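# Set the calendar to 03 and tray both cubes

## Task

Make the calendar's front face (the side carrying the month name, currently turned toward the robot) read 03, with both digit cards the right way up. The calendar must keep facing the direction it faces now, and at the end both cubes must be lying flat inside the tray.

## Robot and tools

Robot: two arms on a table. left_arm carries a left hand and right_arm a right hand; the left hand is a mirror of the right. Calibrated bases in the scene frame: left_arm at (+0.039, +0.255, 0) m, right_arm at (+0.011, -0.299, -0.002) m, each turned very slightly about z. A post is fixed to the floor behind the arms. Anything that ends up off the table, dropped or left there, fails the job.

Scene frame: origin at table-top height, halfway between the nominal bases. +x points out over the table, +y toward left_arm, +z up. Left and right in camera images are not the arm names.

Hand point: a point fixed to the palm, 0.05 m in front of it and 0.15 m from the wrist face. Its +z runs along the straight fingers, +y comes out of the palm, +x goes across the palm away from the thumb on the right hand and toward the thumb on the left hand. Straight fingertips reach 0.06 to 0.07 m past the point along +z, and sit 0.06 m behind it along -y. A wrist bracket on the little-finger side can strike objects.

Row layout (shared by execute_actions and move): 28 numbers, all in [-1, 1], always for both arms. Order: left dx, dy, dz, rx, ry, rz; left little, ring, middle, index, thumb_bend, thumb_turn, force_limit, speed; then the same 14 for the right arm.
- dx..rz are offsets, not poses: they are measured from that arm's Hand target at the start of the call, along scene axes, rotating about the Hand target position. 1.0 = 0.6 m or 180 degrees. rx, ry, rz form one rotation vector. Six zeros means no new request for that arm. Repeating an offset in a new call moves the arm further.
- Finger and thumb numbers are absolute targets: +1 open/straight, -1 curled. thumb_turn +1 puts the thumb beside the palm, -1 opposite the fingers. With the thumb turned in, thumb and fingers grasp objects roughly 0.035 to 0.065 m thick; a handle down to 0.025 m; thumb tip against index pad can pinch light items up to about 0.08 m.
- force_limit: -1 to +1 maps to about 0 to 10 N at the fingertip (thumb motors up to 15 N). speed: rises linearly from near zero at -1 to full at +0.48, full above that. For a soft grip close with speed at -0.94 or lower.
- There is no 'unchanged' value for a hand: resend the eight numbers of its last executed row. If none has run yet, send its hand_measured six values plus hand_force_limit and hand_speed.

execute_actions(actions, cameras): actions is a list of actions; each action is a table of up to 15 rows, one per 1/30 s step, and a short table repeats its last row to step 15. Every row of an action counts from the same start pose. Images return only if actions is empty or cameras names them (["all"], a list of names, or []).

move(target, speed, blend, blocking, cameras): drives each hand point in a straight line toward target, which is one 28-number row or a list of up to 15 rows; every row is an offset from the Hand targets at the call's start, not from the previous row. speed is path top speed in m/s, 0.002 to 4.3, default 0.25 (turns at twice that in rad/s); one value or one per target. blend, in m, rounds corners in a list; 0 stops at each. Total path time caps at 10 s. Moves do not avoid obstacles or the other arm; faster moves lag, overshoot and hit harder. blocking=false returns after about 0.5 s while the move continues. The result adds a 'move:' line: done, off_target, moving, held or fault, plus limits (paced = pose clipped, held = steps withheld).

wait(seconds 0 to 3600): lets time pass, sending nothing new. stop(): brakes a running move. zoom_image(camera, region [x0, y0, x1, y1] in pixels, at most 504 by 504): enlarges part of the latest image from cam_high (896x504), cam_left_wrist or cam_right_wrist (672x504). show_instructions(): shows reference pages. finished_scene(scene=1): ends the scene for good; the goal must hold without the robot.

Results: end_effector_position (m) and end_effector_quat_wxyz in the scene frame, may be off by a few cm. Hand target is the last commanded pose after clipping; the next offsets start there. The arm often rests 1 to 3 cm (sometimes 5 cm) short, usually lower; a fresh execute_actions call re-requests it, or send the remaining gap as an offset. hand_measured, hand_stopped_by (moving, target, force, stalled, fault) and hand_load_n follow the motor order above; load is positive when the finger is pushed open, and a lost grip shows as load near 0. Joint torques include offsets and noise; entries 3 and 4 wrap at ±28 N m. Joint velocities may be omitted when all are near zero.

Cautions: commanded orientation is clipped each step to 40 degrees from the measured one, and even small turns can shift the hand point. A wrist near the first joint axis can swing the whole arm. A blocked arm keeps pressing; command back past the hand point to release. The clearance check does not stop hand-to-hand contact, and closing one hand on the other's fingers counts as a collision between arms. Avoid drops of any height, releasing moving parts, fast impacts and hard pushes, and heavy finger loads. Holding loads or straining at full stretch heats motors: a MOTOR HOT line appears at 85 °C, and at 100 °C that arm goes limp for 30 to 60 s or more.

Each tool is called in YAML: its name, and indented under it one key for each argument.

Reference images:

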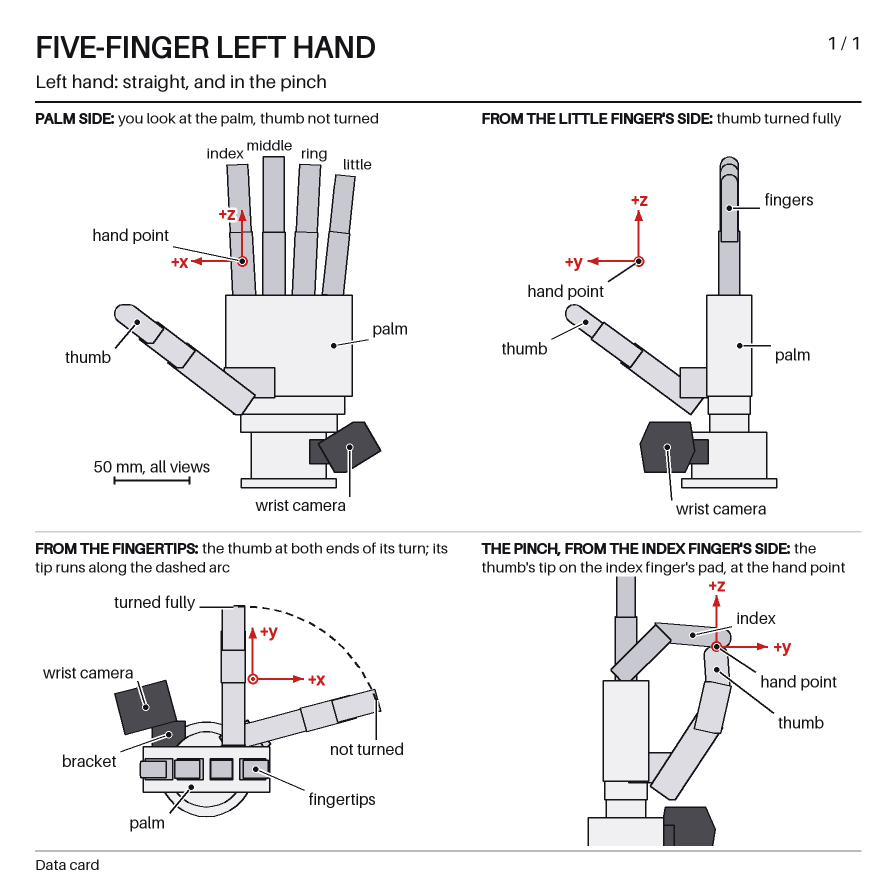

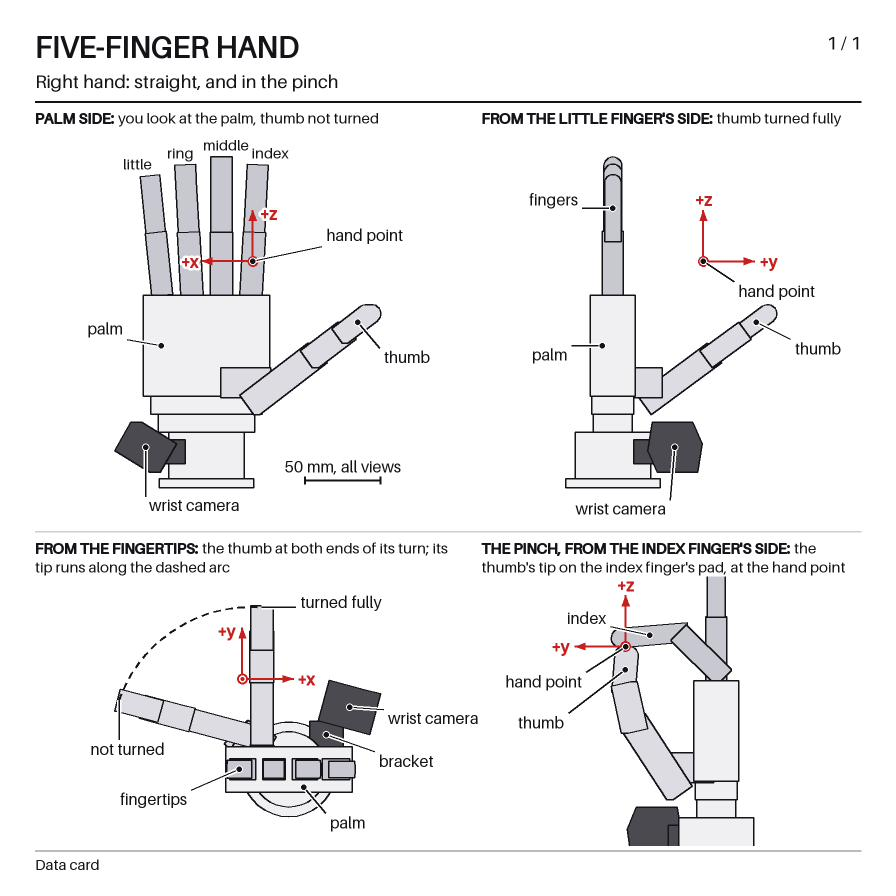

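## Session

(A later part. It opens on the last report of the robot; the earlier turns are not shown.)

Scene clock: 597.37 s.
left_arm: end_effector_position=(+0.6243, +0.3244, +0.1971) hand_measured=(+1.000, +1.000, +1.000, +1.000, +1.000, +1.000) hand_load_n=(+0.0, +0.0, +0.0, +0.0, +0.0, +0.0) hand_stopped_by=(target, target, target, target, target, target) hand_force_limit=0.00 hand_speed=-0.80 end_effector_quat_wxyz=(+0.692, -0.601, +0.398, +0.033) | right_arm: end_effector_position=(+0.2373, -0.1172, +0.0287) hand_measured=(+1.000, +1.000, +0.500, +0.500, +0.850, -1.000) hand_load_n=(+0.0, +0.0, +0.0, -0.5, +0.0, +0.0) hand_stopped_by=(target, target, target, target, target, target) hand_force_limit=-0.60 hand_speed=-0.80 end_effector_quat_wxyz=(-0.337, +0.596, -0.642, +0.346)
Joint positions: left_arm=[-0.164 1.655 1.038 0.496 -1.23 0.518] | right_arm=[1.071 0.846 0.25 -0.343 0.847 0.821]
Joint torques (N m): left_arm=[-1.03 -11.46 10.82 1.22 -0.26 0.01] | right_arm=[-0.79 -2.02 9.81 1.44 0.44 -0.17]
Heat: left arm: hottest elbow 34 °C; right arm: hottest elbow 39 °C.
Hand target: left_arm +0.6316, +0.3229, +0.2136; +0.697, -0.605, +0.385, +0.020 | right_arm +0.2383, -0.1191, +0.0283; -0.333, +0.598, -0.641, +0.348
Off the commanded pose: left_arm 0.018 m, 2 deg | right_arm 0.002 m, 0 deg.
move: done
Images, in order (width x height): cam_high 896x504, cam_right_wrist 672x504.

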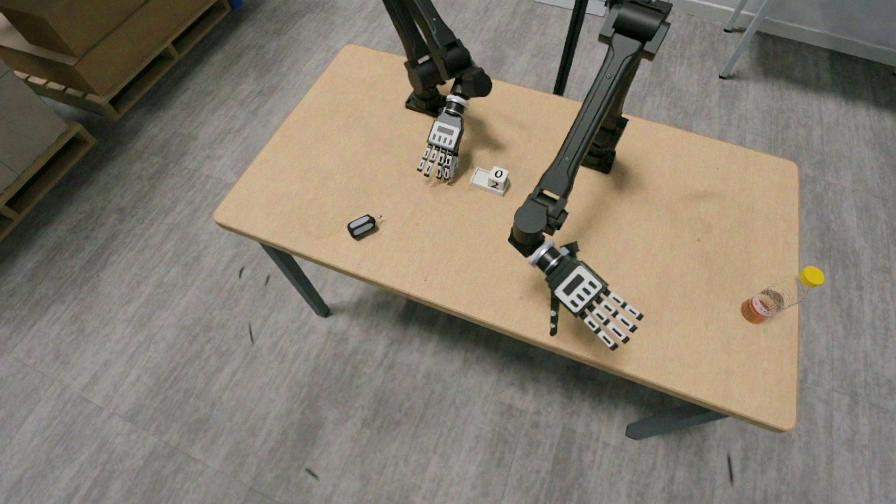

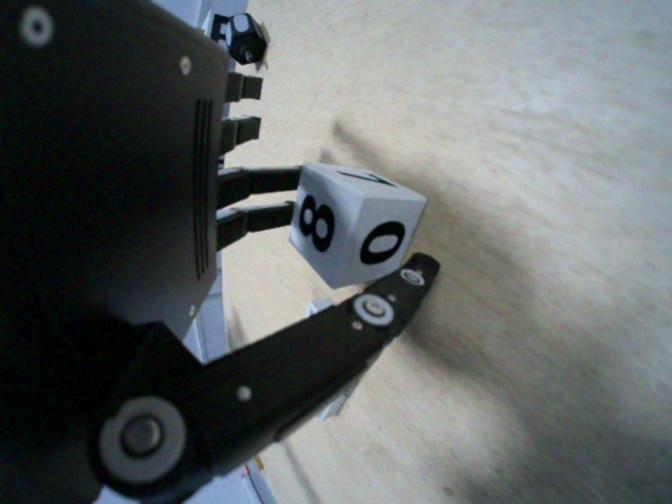

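move:
  target: [0,0,0,0,0,0,1,1,1,1,1,1,0,-0.8,0.0,0.0,0.15,0,0,0,1,1,0.6,0.6,1,-1,-0.6,-0.5]
  speed: 0.08
  cameras: ["cam_right_wrist", "cam_high"]

zoom_image:
  camera: "cam_right_wrist"
  region: [300, 180, 480, 360]

zoom_image:
  camera: "cam_high"
  region: [410, 130, 530, 220]

Scene clock: 606.87 s.
left_arm: end_effector_position=(+0.6243, +0.3244, +0.1971) hand_measured=(+1.000, +1.000, +1.000, +1.000, +1.000, +1.000) hand_load_n=(+0.0, +0.0, +0.0, +0.0, +0.0, +0.0) hand_stopped_by=(target, target, target, target, target, target) hand_force_limit=0.00 hand_speed=-0.80 end_effector_quat_wxyz=(+0.692, -0.601, +0.398, +0.033) | right_arm: end_effector_position=(+0.2319, -0.1296, +0.0943) hand_measured=(+1.000, +1.000, +0.600, +0.600, +1.000, -1.000) hand_load_n=(+0.0, +0.0, -0.5, +0.0, +0.0, +0.0) hand_stopped_by=(target, target, target, target, target, target) hand_force_limit=-0.60 hand_speed=-0.50 end_effector_quat_wxyz=(-0.316, +0.607, -0.639, +0.352)
Joint positions: left_arm=[-0.164 1.655 1.038 0.496 -1.23 0.518] | right_arm=[1.062 0.669 0.398 -0.71 0.844 0.811]
Joint torques (N m): left_arm=[-1.03 -11.46 10.82 1.22 -0.25 0.01] | right_arm=[-0.26 -1.85 15.2 1.03 0.56 -0.11]
Heat: left arm: hottest elbow 34 °C; right arm: hottest elbow 39 °C.
Hand target: left_arm +0.6316, +0.3229, +0.2136; +0.697, -0.605, +0.385, +0.020 | right_arm +0.2384, -0.1191, +0.1183; -0.333, +0.597, -0.641, +0.348
Off the commanded pose: left_arm 0.018 m, 2 deg | right_arm 0.027 m, 2 deg.
move: off_target (right_arm)
Images, in order (width x height): cam_high 896x504, cam_right_wrist 672x504.

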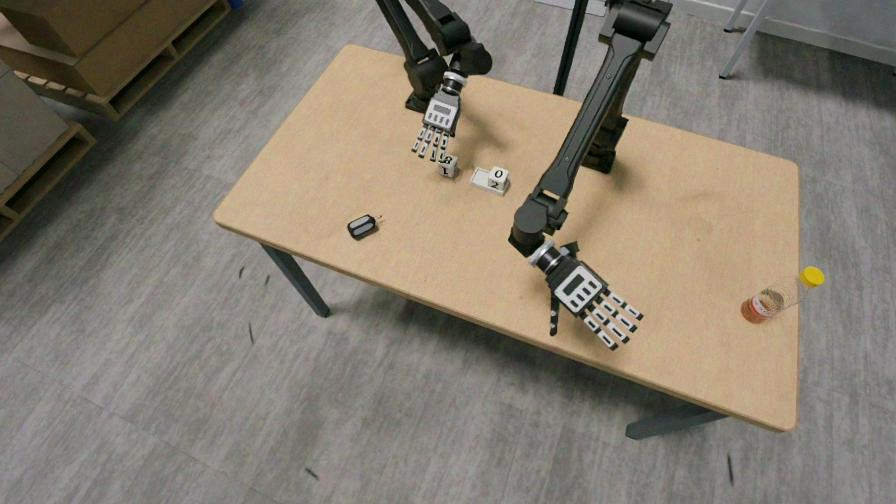

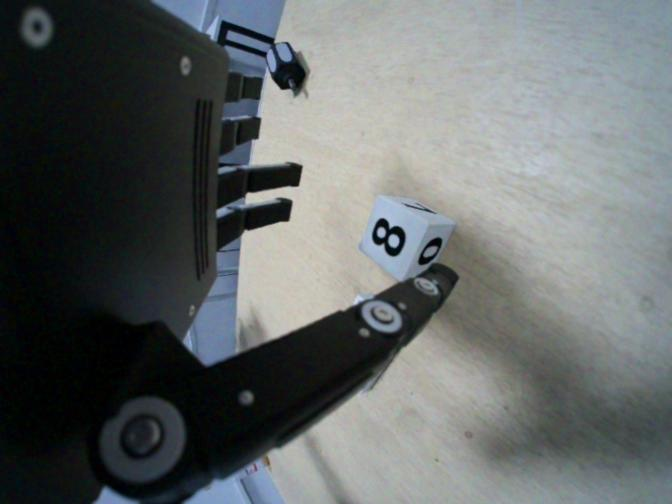

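Scaled by 2.800 from the camera's image (finer frame: 960x720).

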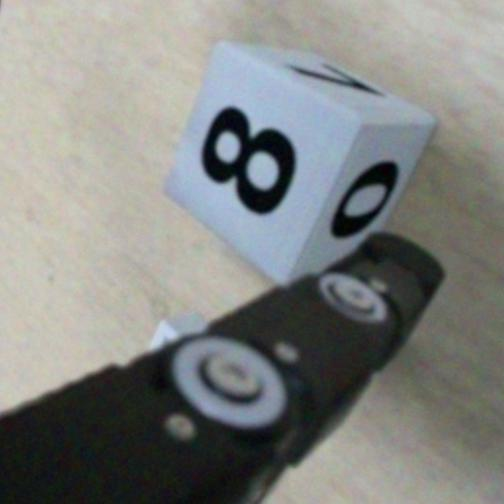

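Scaled by 4.200 from the camera's image (finer frame: 1280x720).

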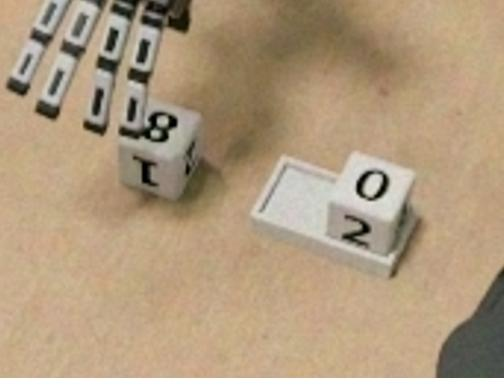

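move:
  target: [0,0,0,0,0,0,1,1,1,1,1,1,0,-0.8,0.0,0.265,0,0,0,0,1,1,0.6,0.6,1,-1,-0.6,-0.5]
  speed: 0.1
  cameras: ["cam_right_wrist", "cam_high"]

zoom_image:
  camera: "cam_right_wrist"
  region: [340, 140, 520, 320]

zoom_image:
  camera: "cam_high"
  region: [410, 130, 530, 220]

Scene clock: 616.10 s.
left_arm: end_effector_position=(+0.6243, +0.3244, +0.1971) hand_measured=(+1.000, +1.000, +1.000, +1.000, +1.000, +1.000) hand_load_n=(+0.0, +0.0, +0.0, +0.0, +0.0, +0.0) hand_stopped_by=(target, target, target, target, target, target) hand_force_limit=0.00 hand_speed=-0.80 end_effector_quat_wxyz=(+0.692, -0.601, +0.398, +0.033) | right_arm: end_effector_position=(+0.2348, +0.0234, +0.1038) hand_measured=(+1.000, +1.000, +0.600, +0.600, +1.000, -1.000) hand_load_n=(+0.0, +0.0, +0.0, +0.0, +0.0, +0.0) hand_stopped_by=(target, target, target, target, target, target) hand_force_limit=-0.60 hand_speed=-0.50 end_effector_quat_wxyz=(-0.321, +0.606, -0.636, +0.355)
Joint positions: left_arm=[-0.164 1.655 1.038 0.496 -1.23 0.518] | right_arm=[1.309 1.216 0.736 -0.765 0.961 1.155]
Joint torques (N m): left_arm=[-1.03 -11.46 10.82 1.22 -0.25 0] | right_arm=[0.09 -6.42 13.76 0.65 0.84 0.03]
Heat: left arm: hottest elbow 34 °C; right arm: hottest elbow 40 °C.
Hand target: left_arm +0.6316, +0.3229, +0.2136; +0.697, -0.605, +0.385, +0.020 | right_arm +0.2383, +0.0399, +0.1182; -0.333, +0.598, -0.641, +0.348
Off the commanded pose: left_arm 0.018 m, 2 deg | right_arm 0.022 m, 2 deg.
move: off_target (right_arm)
Images, in order (width x height): cam_high 896x504, cam_right_wrist 672x504.

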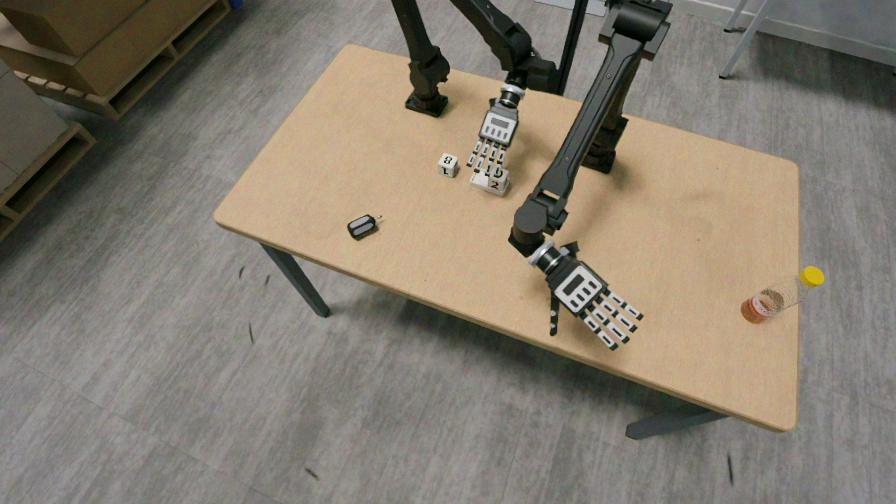

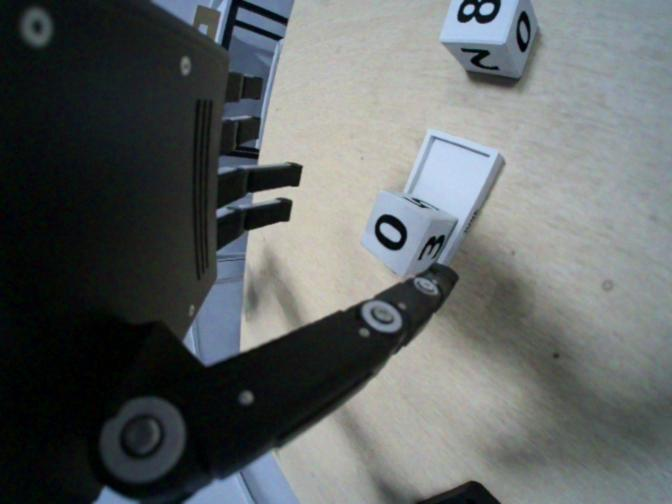

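Scaled by 2.800 from the camera's image (finer frame: 960x720).

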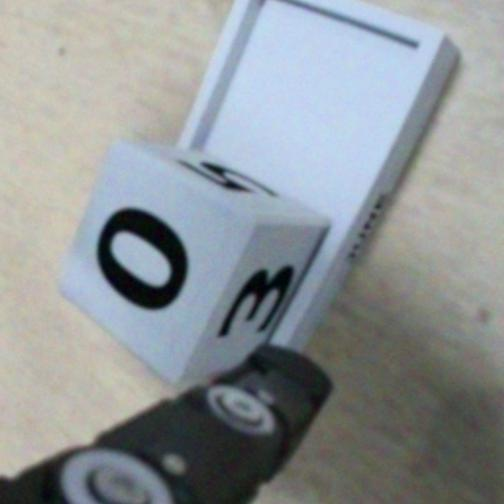

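Scaled by 4.200 from the camera's image (finer frame: 1280x720).

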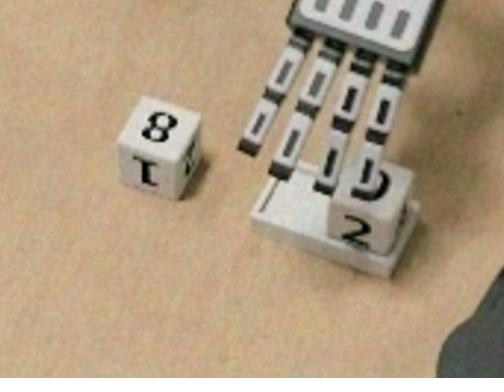

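zoom_image:
  camera: "cam_right_wrist"
  region: [395, 205, 465, 275]

Scaled by 7.200 from the camera's image (finer frame: 960x720).

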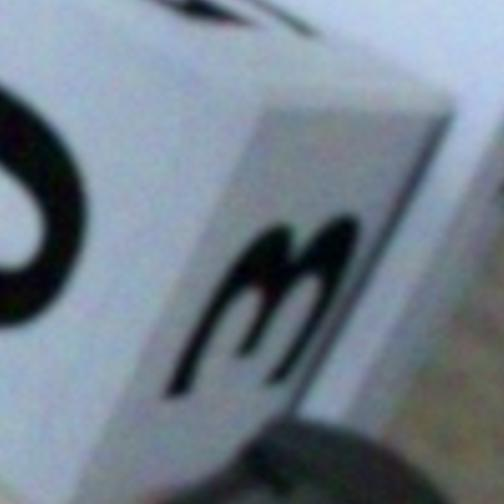

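move:
  target: [0,0,0,0,0,0,1,1,1,1,1,1,0,-0.8,-0.012,-0.0025,-0.092,0,0,-0.011,1,1,0.6,0.6,1,-1,-0.6,-0.5]
  speed: 0.08
  cameras: ["cam_right_wrist", "cam_high"]

zoom_image:
  camera: "cam_right_wrist"
  region: [320, 140, 500, 320]

zoom_image:
  camera: "cam_high"
  region: [450, 130, 550, 210]

Scene clock: 655.00 s.
left_arm: end_effector_position=(+0.6243, +0.3244, +0.1971) hand_measured=(+1.000, +1.000, +1.000, +1.000, +1.000, +1.000) hand_load_n=(+0.0, +0.0, +0.0, +0.0, +0.0, -0.5) hand_stopped_by=(target, target, target, target, target, target) hand_force_limit=0.00 hand_speed=-0.80 end_effector_quat_wxyz=(+0.692, -0.601, +0.398, +0.033) | right_arm: end_effector_position=(+0.2321, +0.0335, +0.0644) hand_measured=(+1.000, +1.000, +0.600, +0.600, +1.000, -1.000) hand_load_n=(+0.0, +0.0, +0.0, +0.0, +0.0, +0.0) hand_stopped_by=(target, target, target, target, target, target) hand_force_limit=-0.60 hand_speed=-0.50 end_effector_quat_wxyz=(-0.321, +0.590, -0.649, +0.357)
Joint positions: left_arm=[-0.164 1.655 1.038 0.496 -1.23 0.518] | right_arm=[1.332 1.327 0.711 -0.696 0.98 1.258]
Joint torques (N m): left_arm=[-0.97 -11.52 10.82 1.22 -0.26 0.01] | right_arm=[0.32 -7.24 9.07 1.37 0.86 0.04]
Heat: left arm: hottest elbow 34 °C; right arm: hottest elbow 41 °C.
Hand target: left_arm +0.6316, +0.3229, +0.2136; +0.697, -0.605, +0.385, +0.020 | right_arm +0.2311, +0.0383, +0.0629; +0.327, -0.586, +0.651, -0.354
Off the commanded pose: left_arm 0.018 m, 2 deg | right_arm 0.005 m, 1 deg.
move: done
Images, in order (width x height): cam_high 896x504, cam_right_wrist 672x504.

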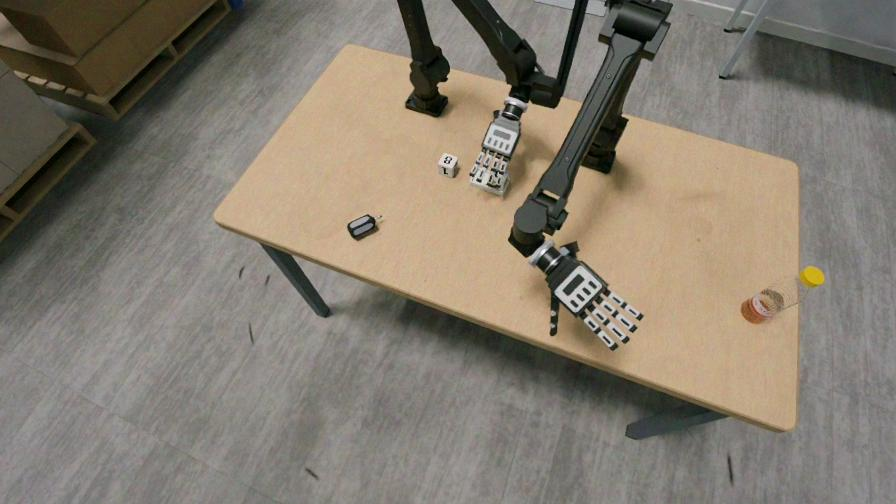

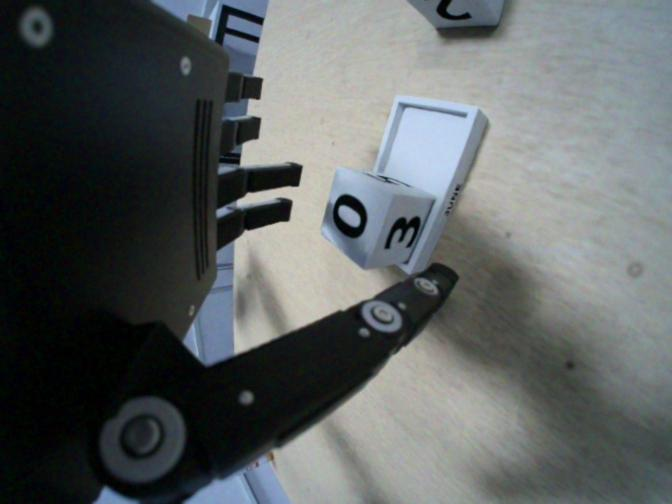

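Scaled by 2.800 from the camera's image (finer frame: 960x720).

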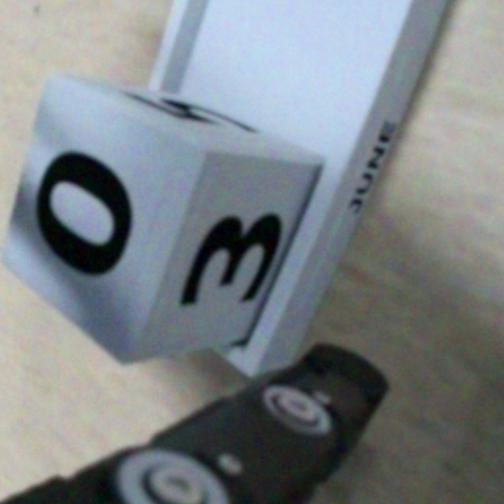

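Scaled by 5.040 from the camera's image (finer frame: 1280x720).

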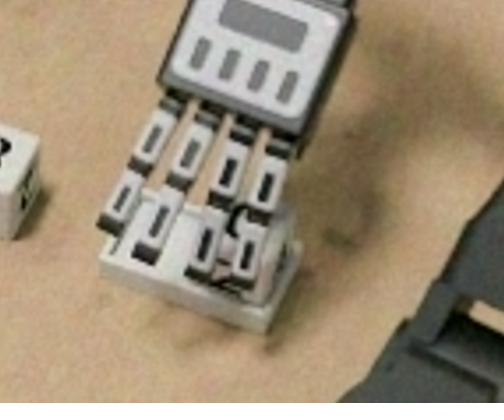

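move:
  target: [0,0,0,0,0,0,1,1,1,1,1,1,0,-0.8,0.0,-0.002,-0.043,0,0,-0.008,1,1,0.35,0.35,0.62,-1,-0.6,-0.5]
  speed: 0.05
  cameras: ["cam_right_wrist", "cam_high"]

zoom_image:
  camera: "cam_right_wrist"
  region: [260, 130, 480, 350]

zoom_image:
  camera: "cam_high"
  region: [450, 130, 550, 210]

Scene clock: 682.30 s.
left_arm: end_effector_position=(+0.6243, +0.3244, +0.1971) hand_measured=(+1.000, +1.000, +1.000, +1.000, +1.000, +1.000) hand_load_n=(+0.0, +0.0, +0.0, +0.0, +0.0, -0.5) hand_stopped_by=(target, target, target, target, target, target) hand_force_limit=0.00 hand_speed=-0.80 end_effector_quat_wxyz=(+0.692, -0.601, +0.398, +0.033) | right_arm: end_effector_position=(+0.2327, +0.0336, +0.0403) hand_measured=(+1.000, +1.000, +0.350, +0.350, +0.620, -1.000) hand_load_n=(+0.0, +0.0, +0.0, +0.0, +0.0, +0.0) hand_stopped_by=(target, target, target, target, target, target) hand_force_limit=-0.60 hand_speed=-0.50 end_effector_quat_wxyz=(+0.318, -0.581, +0.657, -0.360)
Joint positions: left_arm=[-0.164 1.655 1.038 0.496 -1.23 0.518] | right_arm=[1.335 1.391 0.693 -0.651 0.986 1.307]
Joint torques (N m): left_arm=[-0.97 -11.46 10.82 1.21 -0.25 0.01] | right_arm=[0.44 -7.59 8.35 1.33 0.87 0.03]
Heat: left arm: hottest elbow 34 °C; right arm: hottest elbow 40 °C.
Hand target: left_arm +0.6316, +0.3229, +0.2136; +0.697, -0.605, +0.385, +0.020 | right_arm +0.2312, +0.0370, +0.0372; +0.323, -0.578, +0.658, -0.358
Off the commanded pose: left_arm 0.018 m, 2 deg | right_arm 0.005 m, 1 deg.
move: done
Images, in order (width x height): cam_high 896x504, cam_right_wrist 672x504.

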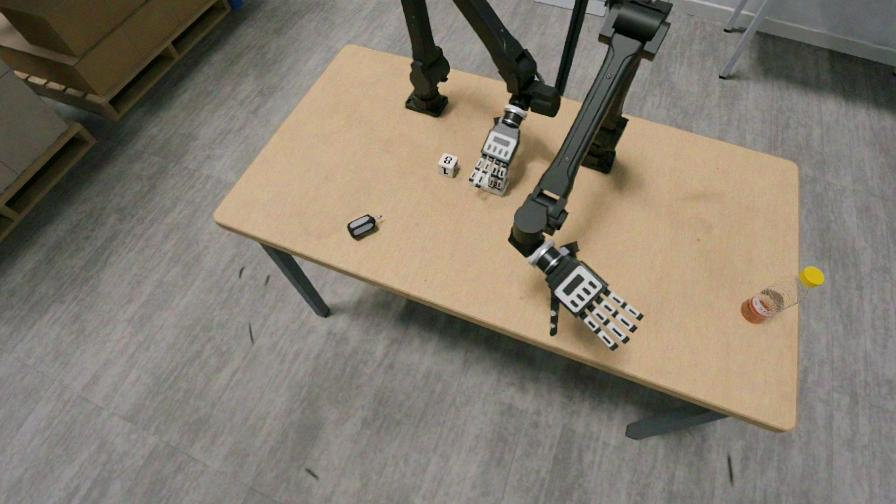

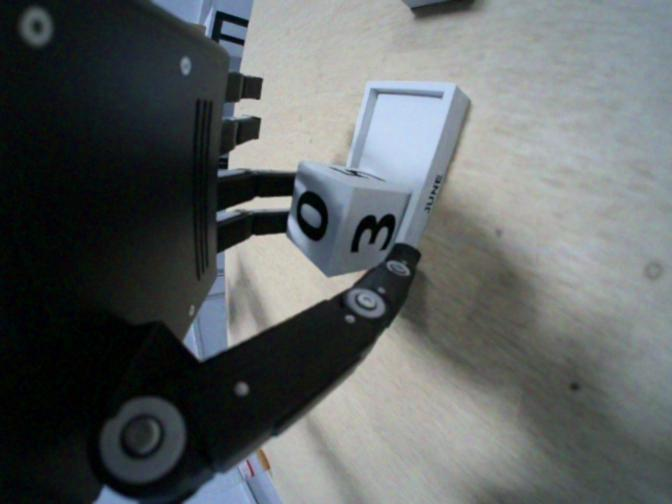

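Scaled by 2.291 from the camera's image (finer frame: 960x720).

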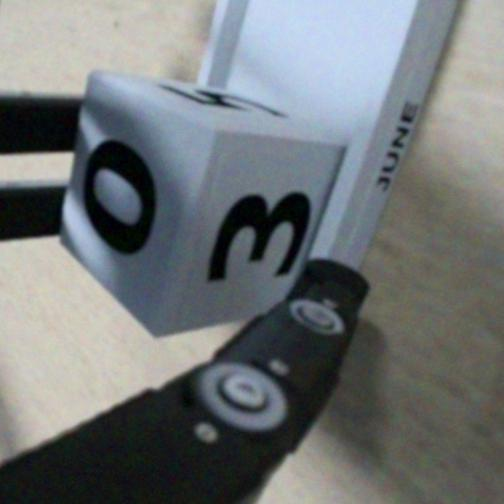

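Scaled by 5.040 from the camera's image (finer frame: 1280x720).

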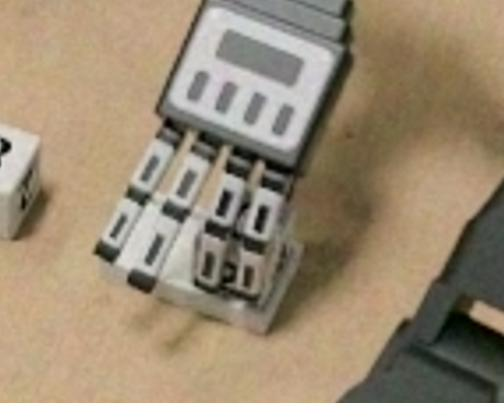

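move:
  target: [0,0,0,0,0,0,1,1,1,1,1,1,0,-0.8,0,0,0,0,0,0,1,1,0.0,0.0,0.3,-1,-0.6,-0.94]
  cameras: ["cam_right_wrist"]

zoom_image:
  camera: "cam_right_wrist"
  region: [260, 130, 480, 350]

Scene clock: 687.83 s.
left_arm: end_effector_position=(+0.6243, +0.3244, +0.1971) hand_measured=(+1.000, +1.000, +1.000, +1.000, +1.000, +1.000) hand_load_n=(+0.0, -0.5, -0.5, +0.0, +0.0, +0.0) hand_stopped_by=(target, target, target, target, target, target) hand_force_limit=0.00 hand_speed=-0.80 end_effector_quat_wxyz=(+0.692, -0.601, +0.398, +0.033) | right_arm: end_effector_position=(+0.2329, +0.0336, +0.0405) hand_measured=(+1.000, +1.000, +0.172, +0.142, +0.522, -1.000) hand_load_n=(+0.0, +0.0, +2.0, +2.5, +4.0, +1.0) hand_stopped_by=(target, target, force, force, force, target) hand_force_limit=-0.60 hand_speed=-0.94 end_effector_quat_wxyz=(+0.319, -0.580, +0.657, -0.360)
Joint positions: left_arm=[-0.164 1.655 1.038 0.496 -1.23 0.518] | right_arm=[1.335 1.391 0.693 -0.651 0.988 1.308]
Joint torques (N m): left_arm=[-1.03 -11.46 10.82 1.22 -0.25 0] | right_arm=[0.32 -7.53 8.38 1.29 0.81 0.04]
Heat: left arm: hottest elbow 34 °C; right arm: hottest elbow 40 °C.
Hand target: left_arm +0.6316, +0.3229, +0.2136; +0.697, -0.605, +0.385, +0.020 | right_arm +0.2311, +0.0371, +0.0372; +0.323, -0.578, +0.658, -0.358
Off the commanded pose: left_arm 0.018 m, 2 deg | right_arm 0.005 m, 1 deg.
move: done

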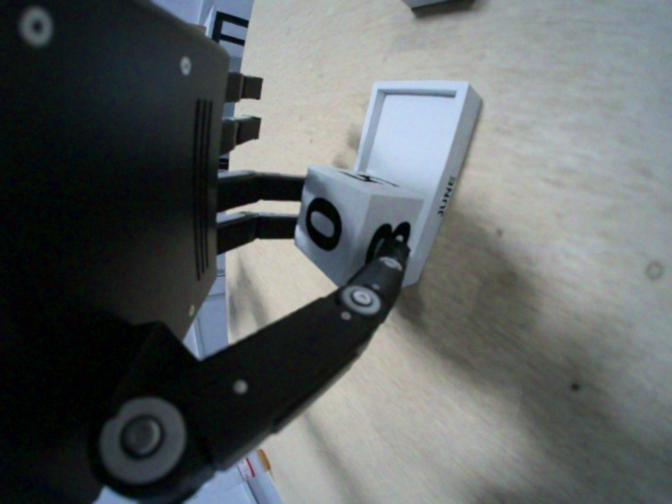

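Scaled by 2.291 from the camera's image (finer frame: 960x720).

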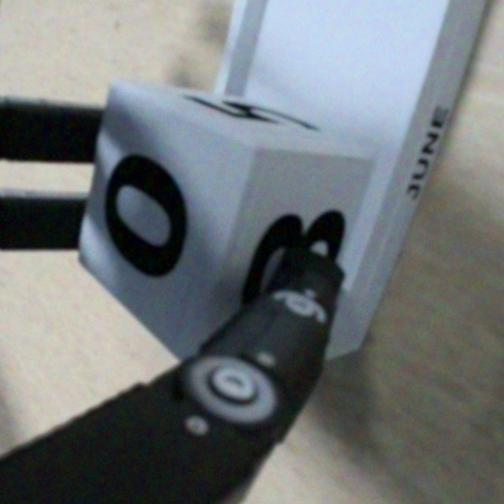

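move:
  target: [0,0,0,0,0,0,1,1,1,1,1,1,0,-0.8,0,0.012,0.11,0,0,0,1,1,0.0,0.0,0.3,-1,-0.6,-0.94]
  speed: 0.05
  cameras: ["cam_right_wrist","cam_high"]

zoom_image:
  camera: "cam_high"
  region: [430, 130, 550, 220]

zoom_image:
  camera: "cam_right_wrist"
  region: [260, 70, 520, 330]

Scene clock: 697.77 s.
left_arm: end_effector_position=(+0.6243, +0.3244, +0.1971) hand_measured=(+1.000, +1.000, +1.000, +1.000, +1.000, +1.000) hand_load_n=(+0.0, +0.0, +0.0, +0.0, +0.0, -0.5) hand_stopped_by=(target, target, target, target, target, target) hand_force_limit=0.00 hand_speed=-0.80 end_effector_quat_wxyz=(+0.692, -0.601, +0.398, +0.033) | right_arm: end_effector_position=(+0.2289, +0.0255, +0.0824) hand_measured=(+1.000, +1.000, +0.172, +0.142, +0.522, -1.000) hand_load_n=(+0.0, +0.0, +2.0, +2.5, +4.5, +1.0) hand_stopped_by=(target, target, force, force, force, target) hand_force_limit=-0.60 hand_speed=-0.94 end_effector_quat_wxyz=(-0.302, +0.590, -0.651, +0.371)
Joint positions: left_arm=[-0.164 1.655 1.038 0.496 -1.23 0.518] | right_arm=[1.34 1.31 0.762 -0.853 0.989 1.316]
Joint torques (N m): left_arm=[-1.03 -11.46 10.82 1.22 -0.26 0.01] | right_arm=[0.38 -8.88 13.12 0.46 0.81 0.02]
Heat: left arm: hottest elbow 34 °C; right arm: hottest elbow 39 °C.
Hand target: left_arm +0.6316, +0.3229, +0.2136; +0.697, -0.605, +0.385, +0.020 | right_arm +0.2312, +0.0444, +0.1032; +0.323, -0.578, +0.658, -0.358
Off the commanded pose: left_arm 0.018 m, 2 deg | right_arm 0.028 m, 3 deg.
move: off_target (right_arm)
Images, in order (width x height): cam_high 896x504, cam_right_wrist 672x504.

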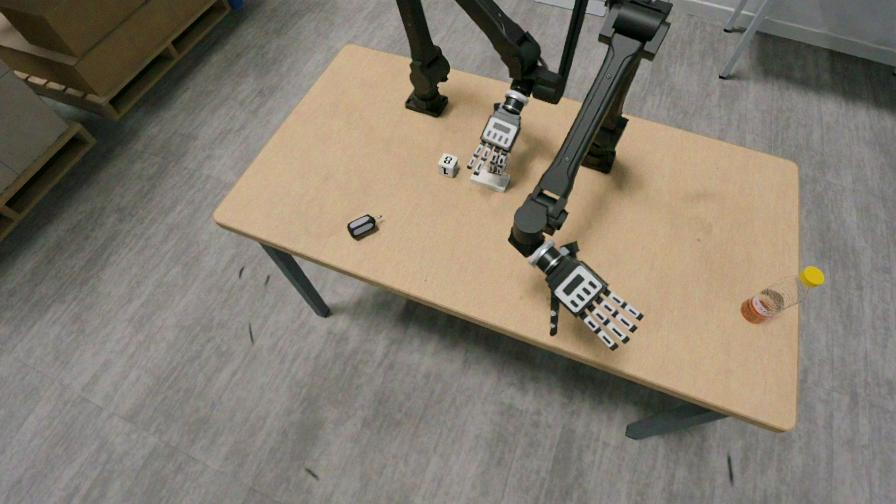

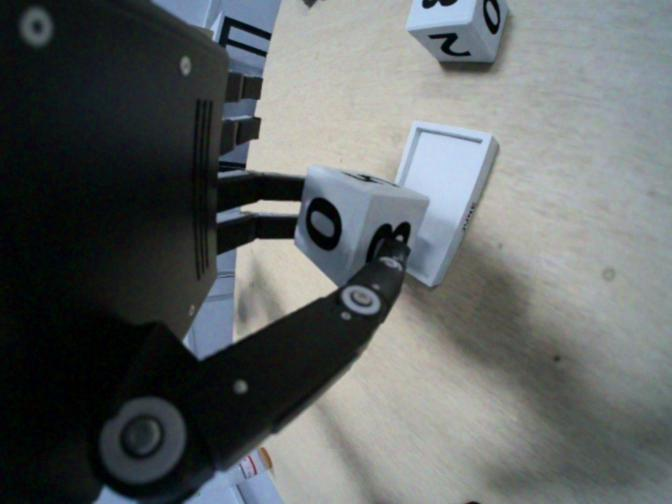

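Scaled by 4.200 from the camera's image (finer frame: 1280x720).

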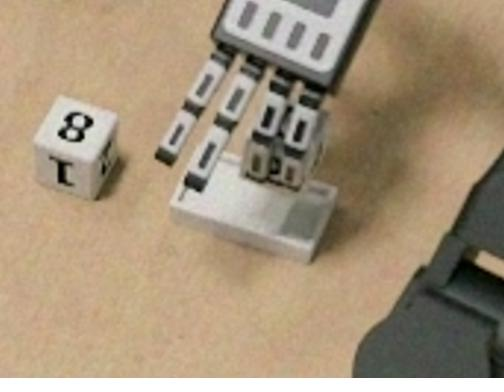

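Scaled by 1.938 from the camera's image (finer frame: 960x720).

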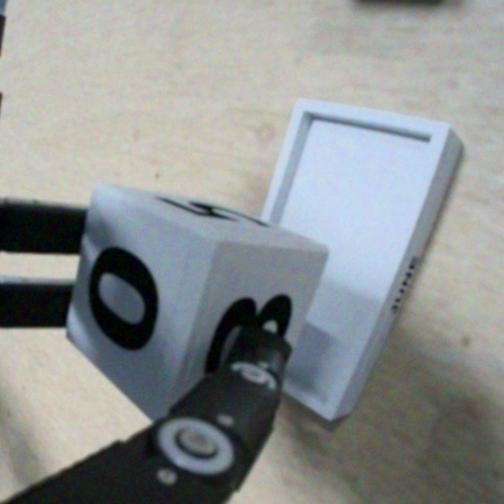

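move:
  target: [0,0,0,0,0,0,1,1,1,1,1,1,0,-0.8,-0.016,-0.0888,-0.0637,0,0,0,1,1,0.0,0.0,0.3,-1,-0.6,-0.94]
  speed: 0.06
  cameras: ["cam_right_wrist","cam_high"]

zoom_image:
  camera: "cam_high"
  region: [430, 130, 550, 220]

zoom_image:
  camera: "cam_right_wrist"
  region: [280, 130, 500, 350]

Scene clock: 818.20 s.
left_arm: end_effector_position=(+0.6243, +0.3244, +0.1971) hand_measured=(+1.000, +1.000, +1.000, +1.000, +1.000, +1.000) hand_load_n=(+0.0, +0.0, +0.0, +0.0, +0.5, +0.0) hand_stopped_by=(target, target, target, target, target, target) hand_force_limit=0.00 hand_speed=-0.80 end_effector_quat_wxyz=(+0.692, -0.601, +0.398, +0.033) | right_arm: end_effector_position=(+0.2191, -0.0111, +0.0599) hand_measured=(+1.000, +1.000, +0.172, +0.142, +0.522, -1.000) hand_load_n=(+0.0, +0.0, +2.5, +2.5, +4.0, +1.0) hand_stopped_by=(target, target, force, force, force, target) hand_force_limit=-0.60 hand_speed=-0.94 end_effector_quat_wxyz=(+0.316, -0.582, +0.656, -0.362)
Joint positions: left_arm=[-0.164 1.655 1.038 0.496 -1.23 0.518] | right_arm=[1.34 1.223 0.611 -0.751 0.989 1.316]
Joint torques (N m): left_arm=[-0.97 -11.46 10.82 1.22 -0.25 0.01] | right_arm=[-0.56 -7.53 9.03 1.29 0.71 -0.17]
Motor temperatures (°C): left_arm=[28 31 35 26 26 24] | right_arm=[24 32 44 24 28 25]
Heat: left arm: hottest elbow 35 °C; right arm: hottest elbow 44 °C.
Hand target: left_arm +0.6316, +0.3229, +0.2136; +0.697, -0.605, +0.385, +0.020 | right_arm +0.2216, -0.0089, +0.0651; +0.323, -0.578, +0.659, -0.358
Off the commanded pose: left_arm 0.018 m, 2 deg | right_arm 0.006 m, 1 deg.
move: done
Images, in order (width x height): cam_high 896x504, cam_right_wrist 672x504.

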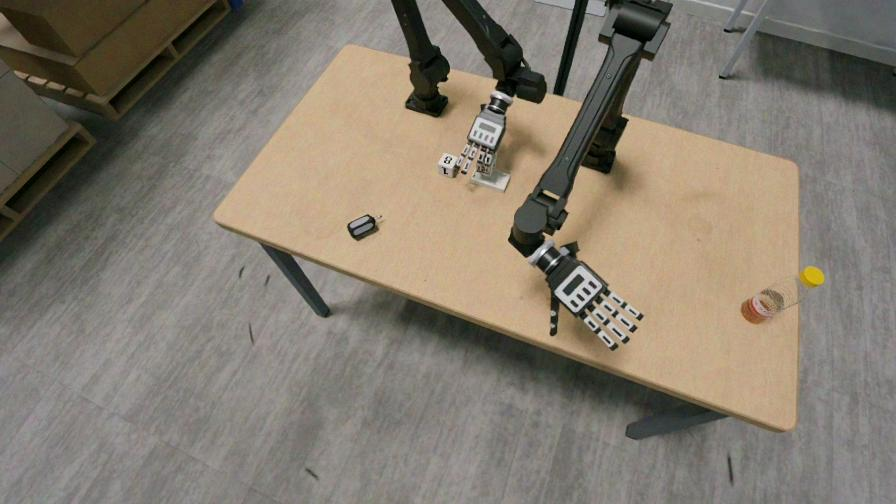

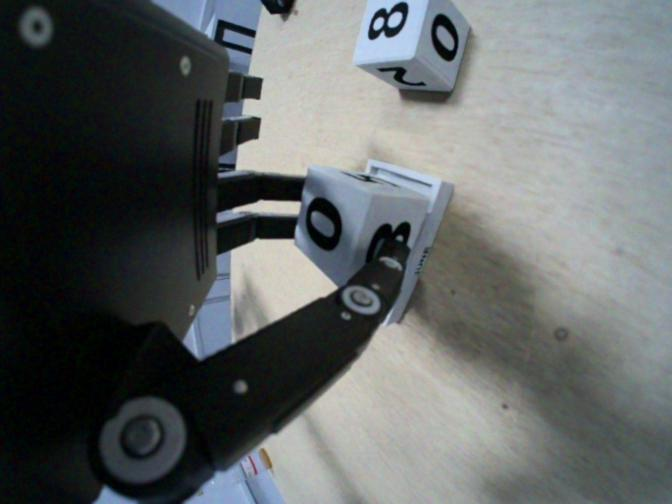

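Scaled by 4.200 from the camera's image (finer frame: 1280x720).

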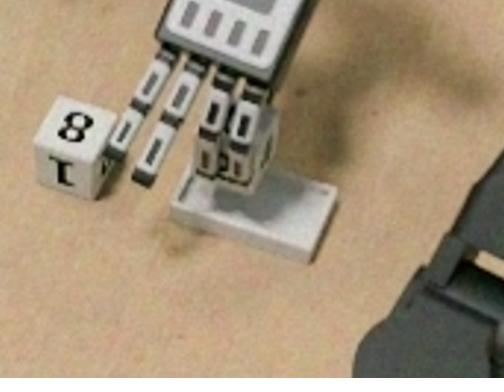

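Scaled by 2.291 from the camera's image (finer frame: 960x720).

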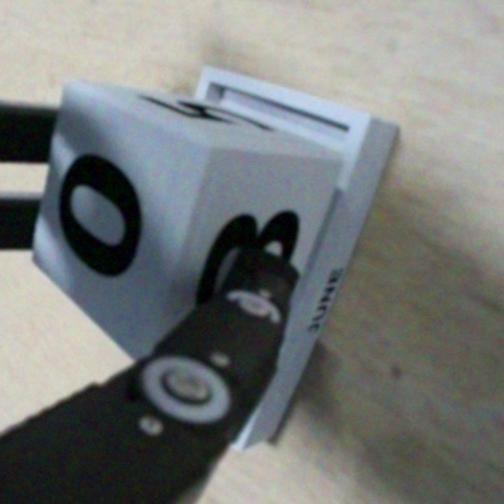

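move:
  target: [0,0,0,0,0,0,1,1,1,1,1,1,0,-0.8,0.01,-0.0017,-0.0133,0,0,0,1,1,0.0,0.0,0.3,-1,-0.6,-0.94]
  speed: 0.04
  cameras: ["cam_right_wrist","cam_high"]

zoom_image:
  camera: "cam_high"
  region: [460, 150, 530, 210]

zoom_image:
  camera: "cam_right_wrist"
  region: [280, 130, 500, 350]

Scene clock: 856.93 s.
left_arm: end_effector_position=(+0.6243, +0.3244, +0.1971) hand_measured=(+1.000, +1.000, +1.000, +1.000, +1.000, +1.000) hand_load_n=(+0.0, +0.0, +0.0, +0.0, +0.0, +0.0) hand_stopped_by=(target, target, target, target, target, target) hand_force_limit=0.00 hand_speed=-0.80 end_effector_quat_wxyz=(+0.692, -0.601, +0.398, +0.033) | right_arm: end_effector_position=(+0.2255, -0.0103, +0.0570) hand_measured=(+1.000, +1.000, +0.172, +0.142, +0.522, -1.000) hand_load_n=(+0.0, +0.0, +2.0, +2.5, +4.0, +0.5) hand_stopped_by=(target, target, force, force, force, target) hand_force_limit=-0.60 hand_speed=-0.94 end_effector_quat_wxyz=(+0.322, -0.578, +0.659, -0.358)
Joint positions: left_arm=[-0.164 1.655 1.038 0.496 -1.23 0.518] | right_arm=[1.319 1.223 0.596 -0.691 0.985 1.282]
Joint torques (N m): left_arm=[-1.03 -11.46 10.82 1.22 -0.25 0.01] | right_arm=[-0.67 -6.53 8.87 1.37 0.66 -0.16]
Heat: left arm: hottest elbow 35 °C; right arm: hottest elbow 41 °C.
Hand target: left_arm +0.6316, +0.3229, +0.2136; +0.697, -0.605, +0.385, +0.020 | right_arm +0.2276, -0.0099, +0.0571; +0.323, -0.578, +0.658, -0.358
Off the commanded pose: left_arm 0.018 m, 2 deg | right_arm 0.002 m, 0 deg.
move: done
Images, in order (width x height): cam_high 896x504, cam_right_wrist 672x504.

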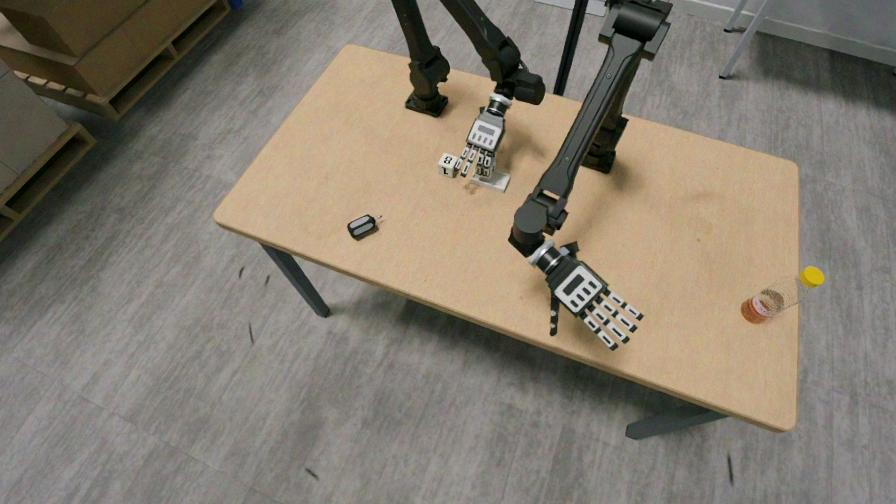

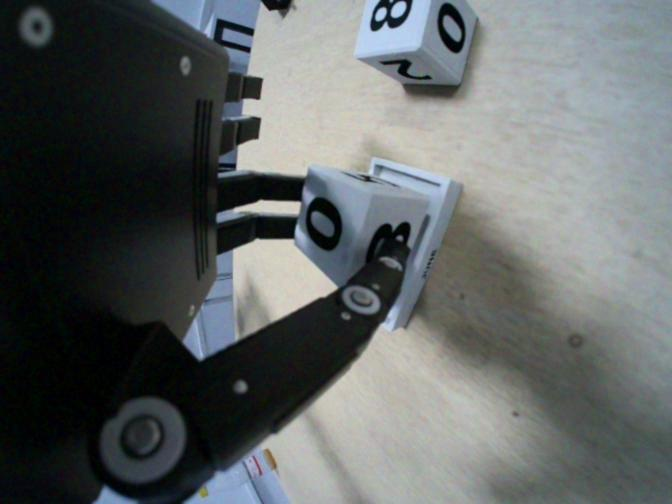

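Scaled by 7.200 from the camera's image (finer frame: 1280x720).

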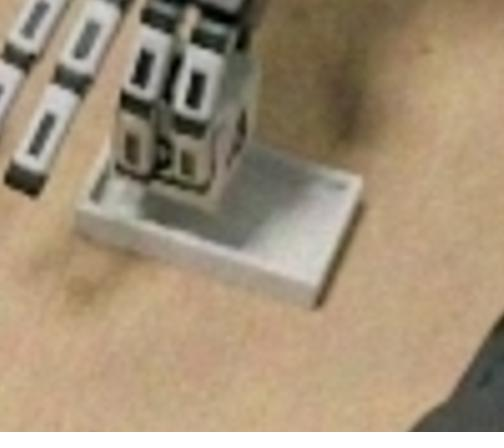

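Scaled by 2.291 from the camera's image (finer frame: 960x720).

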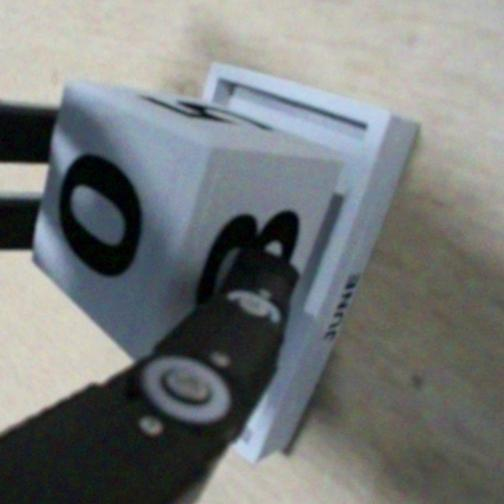

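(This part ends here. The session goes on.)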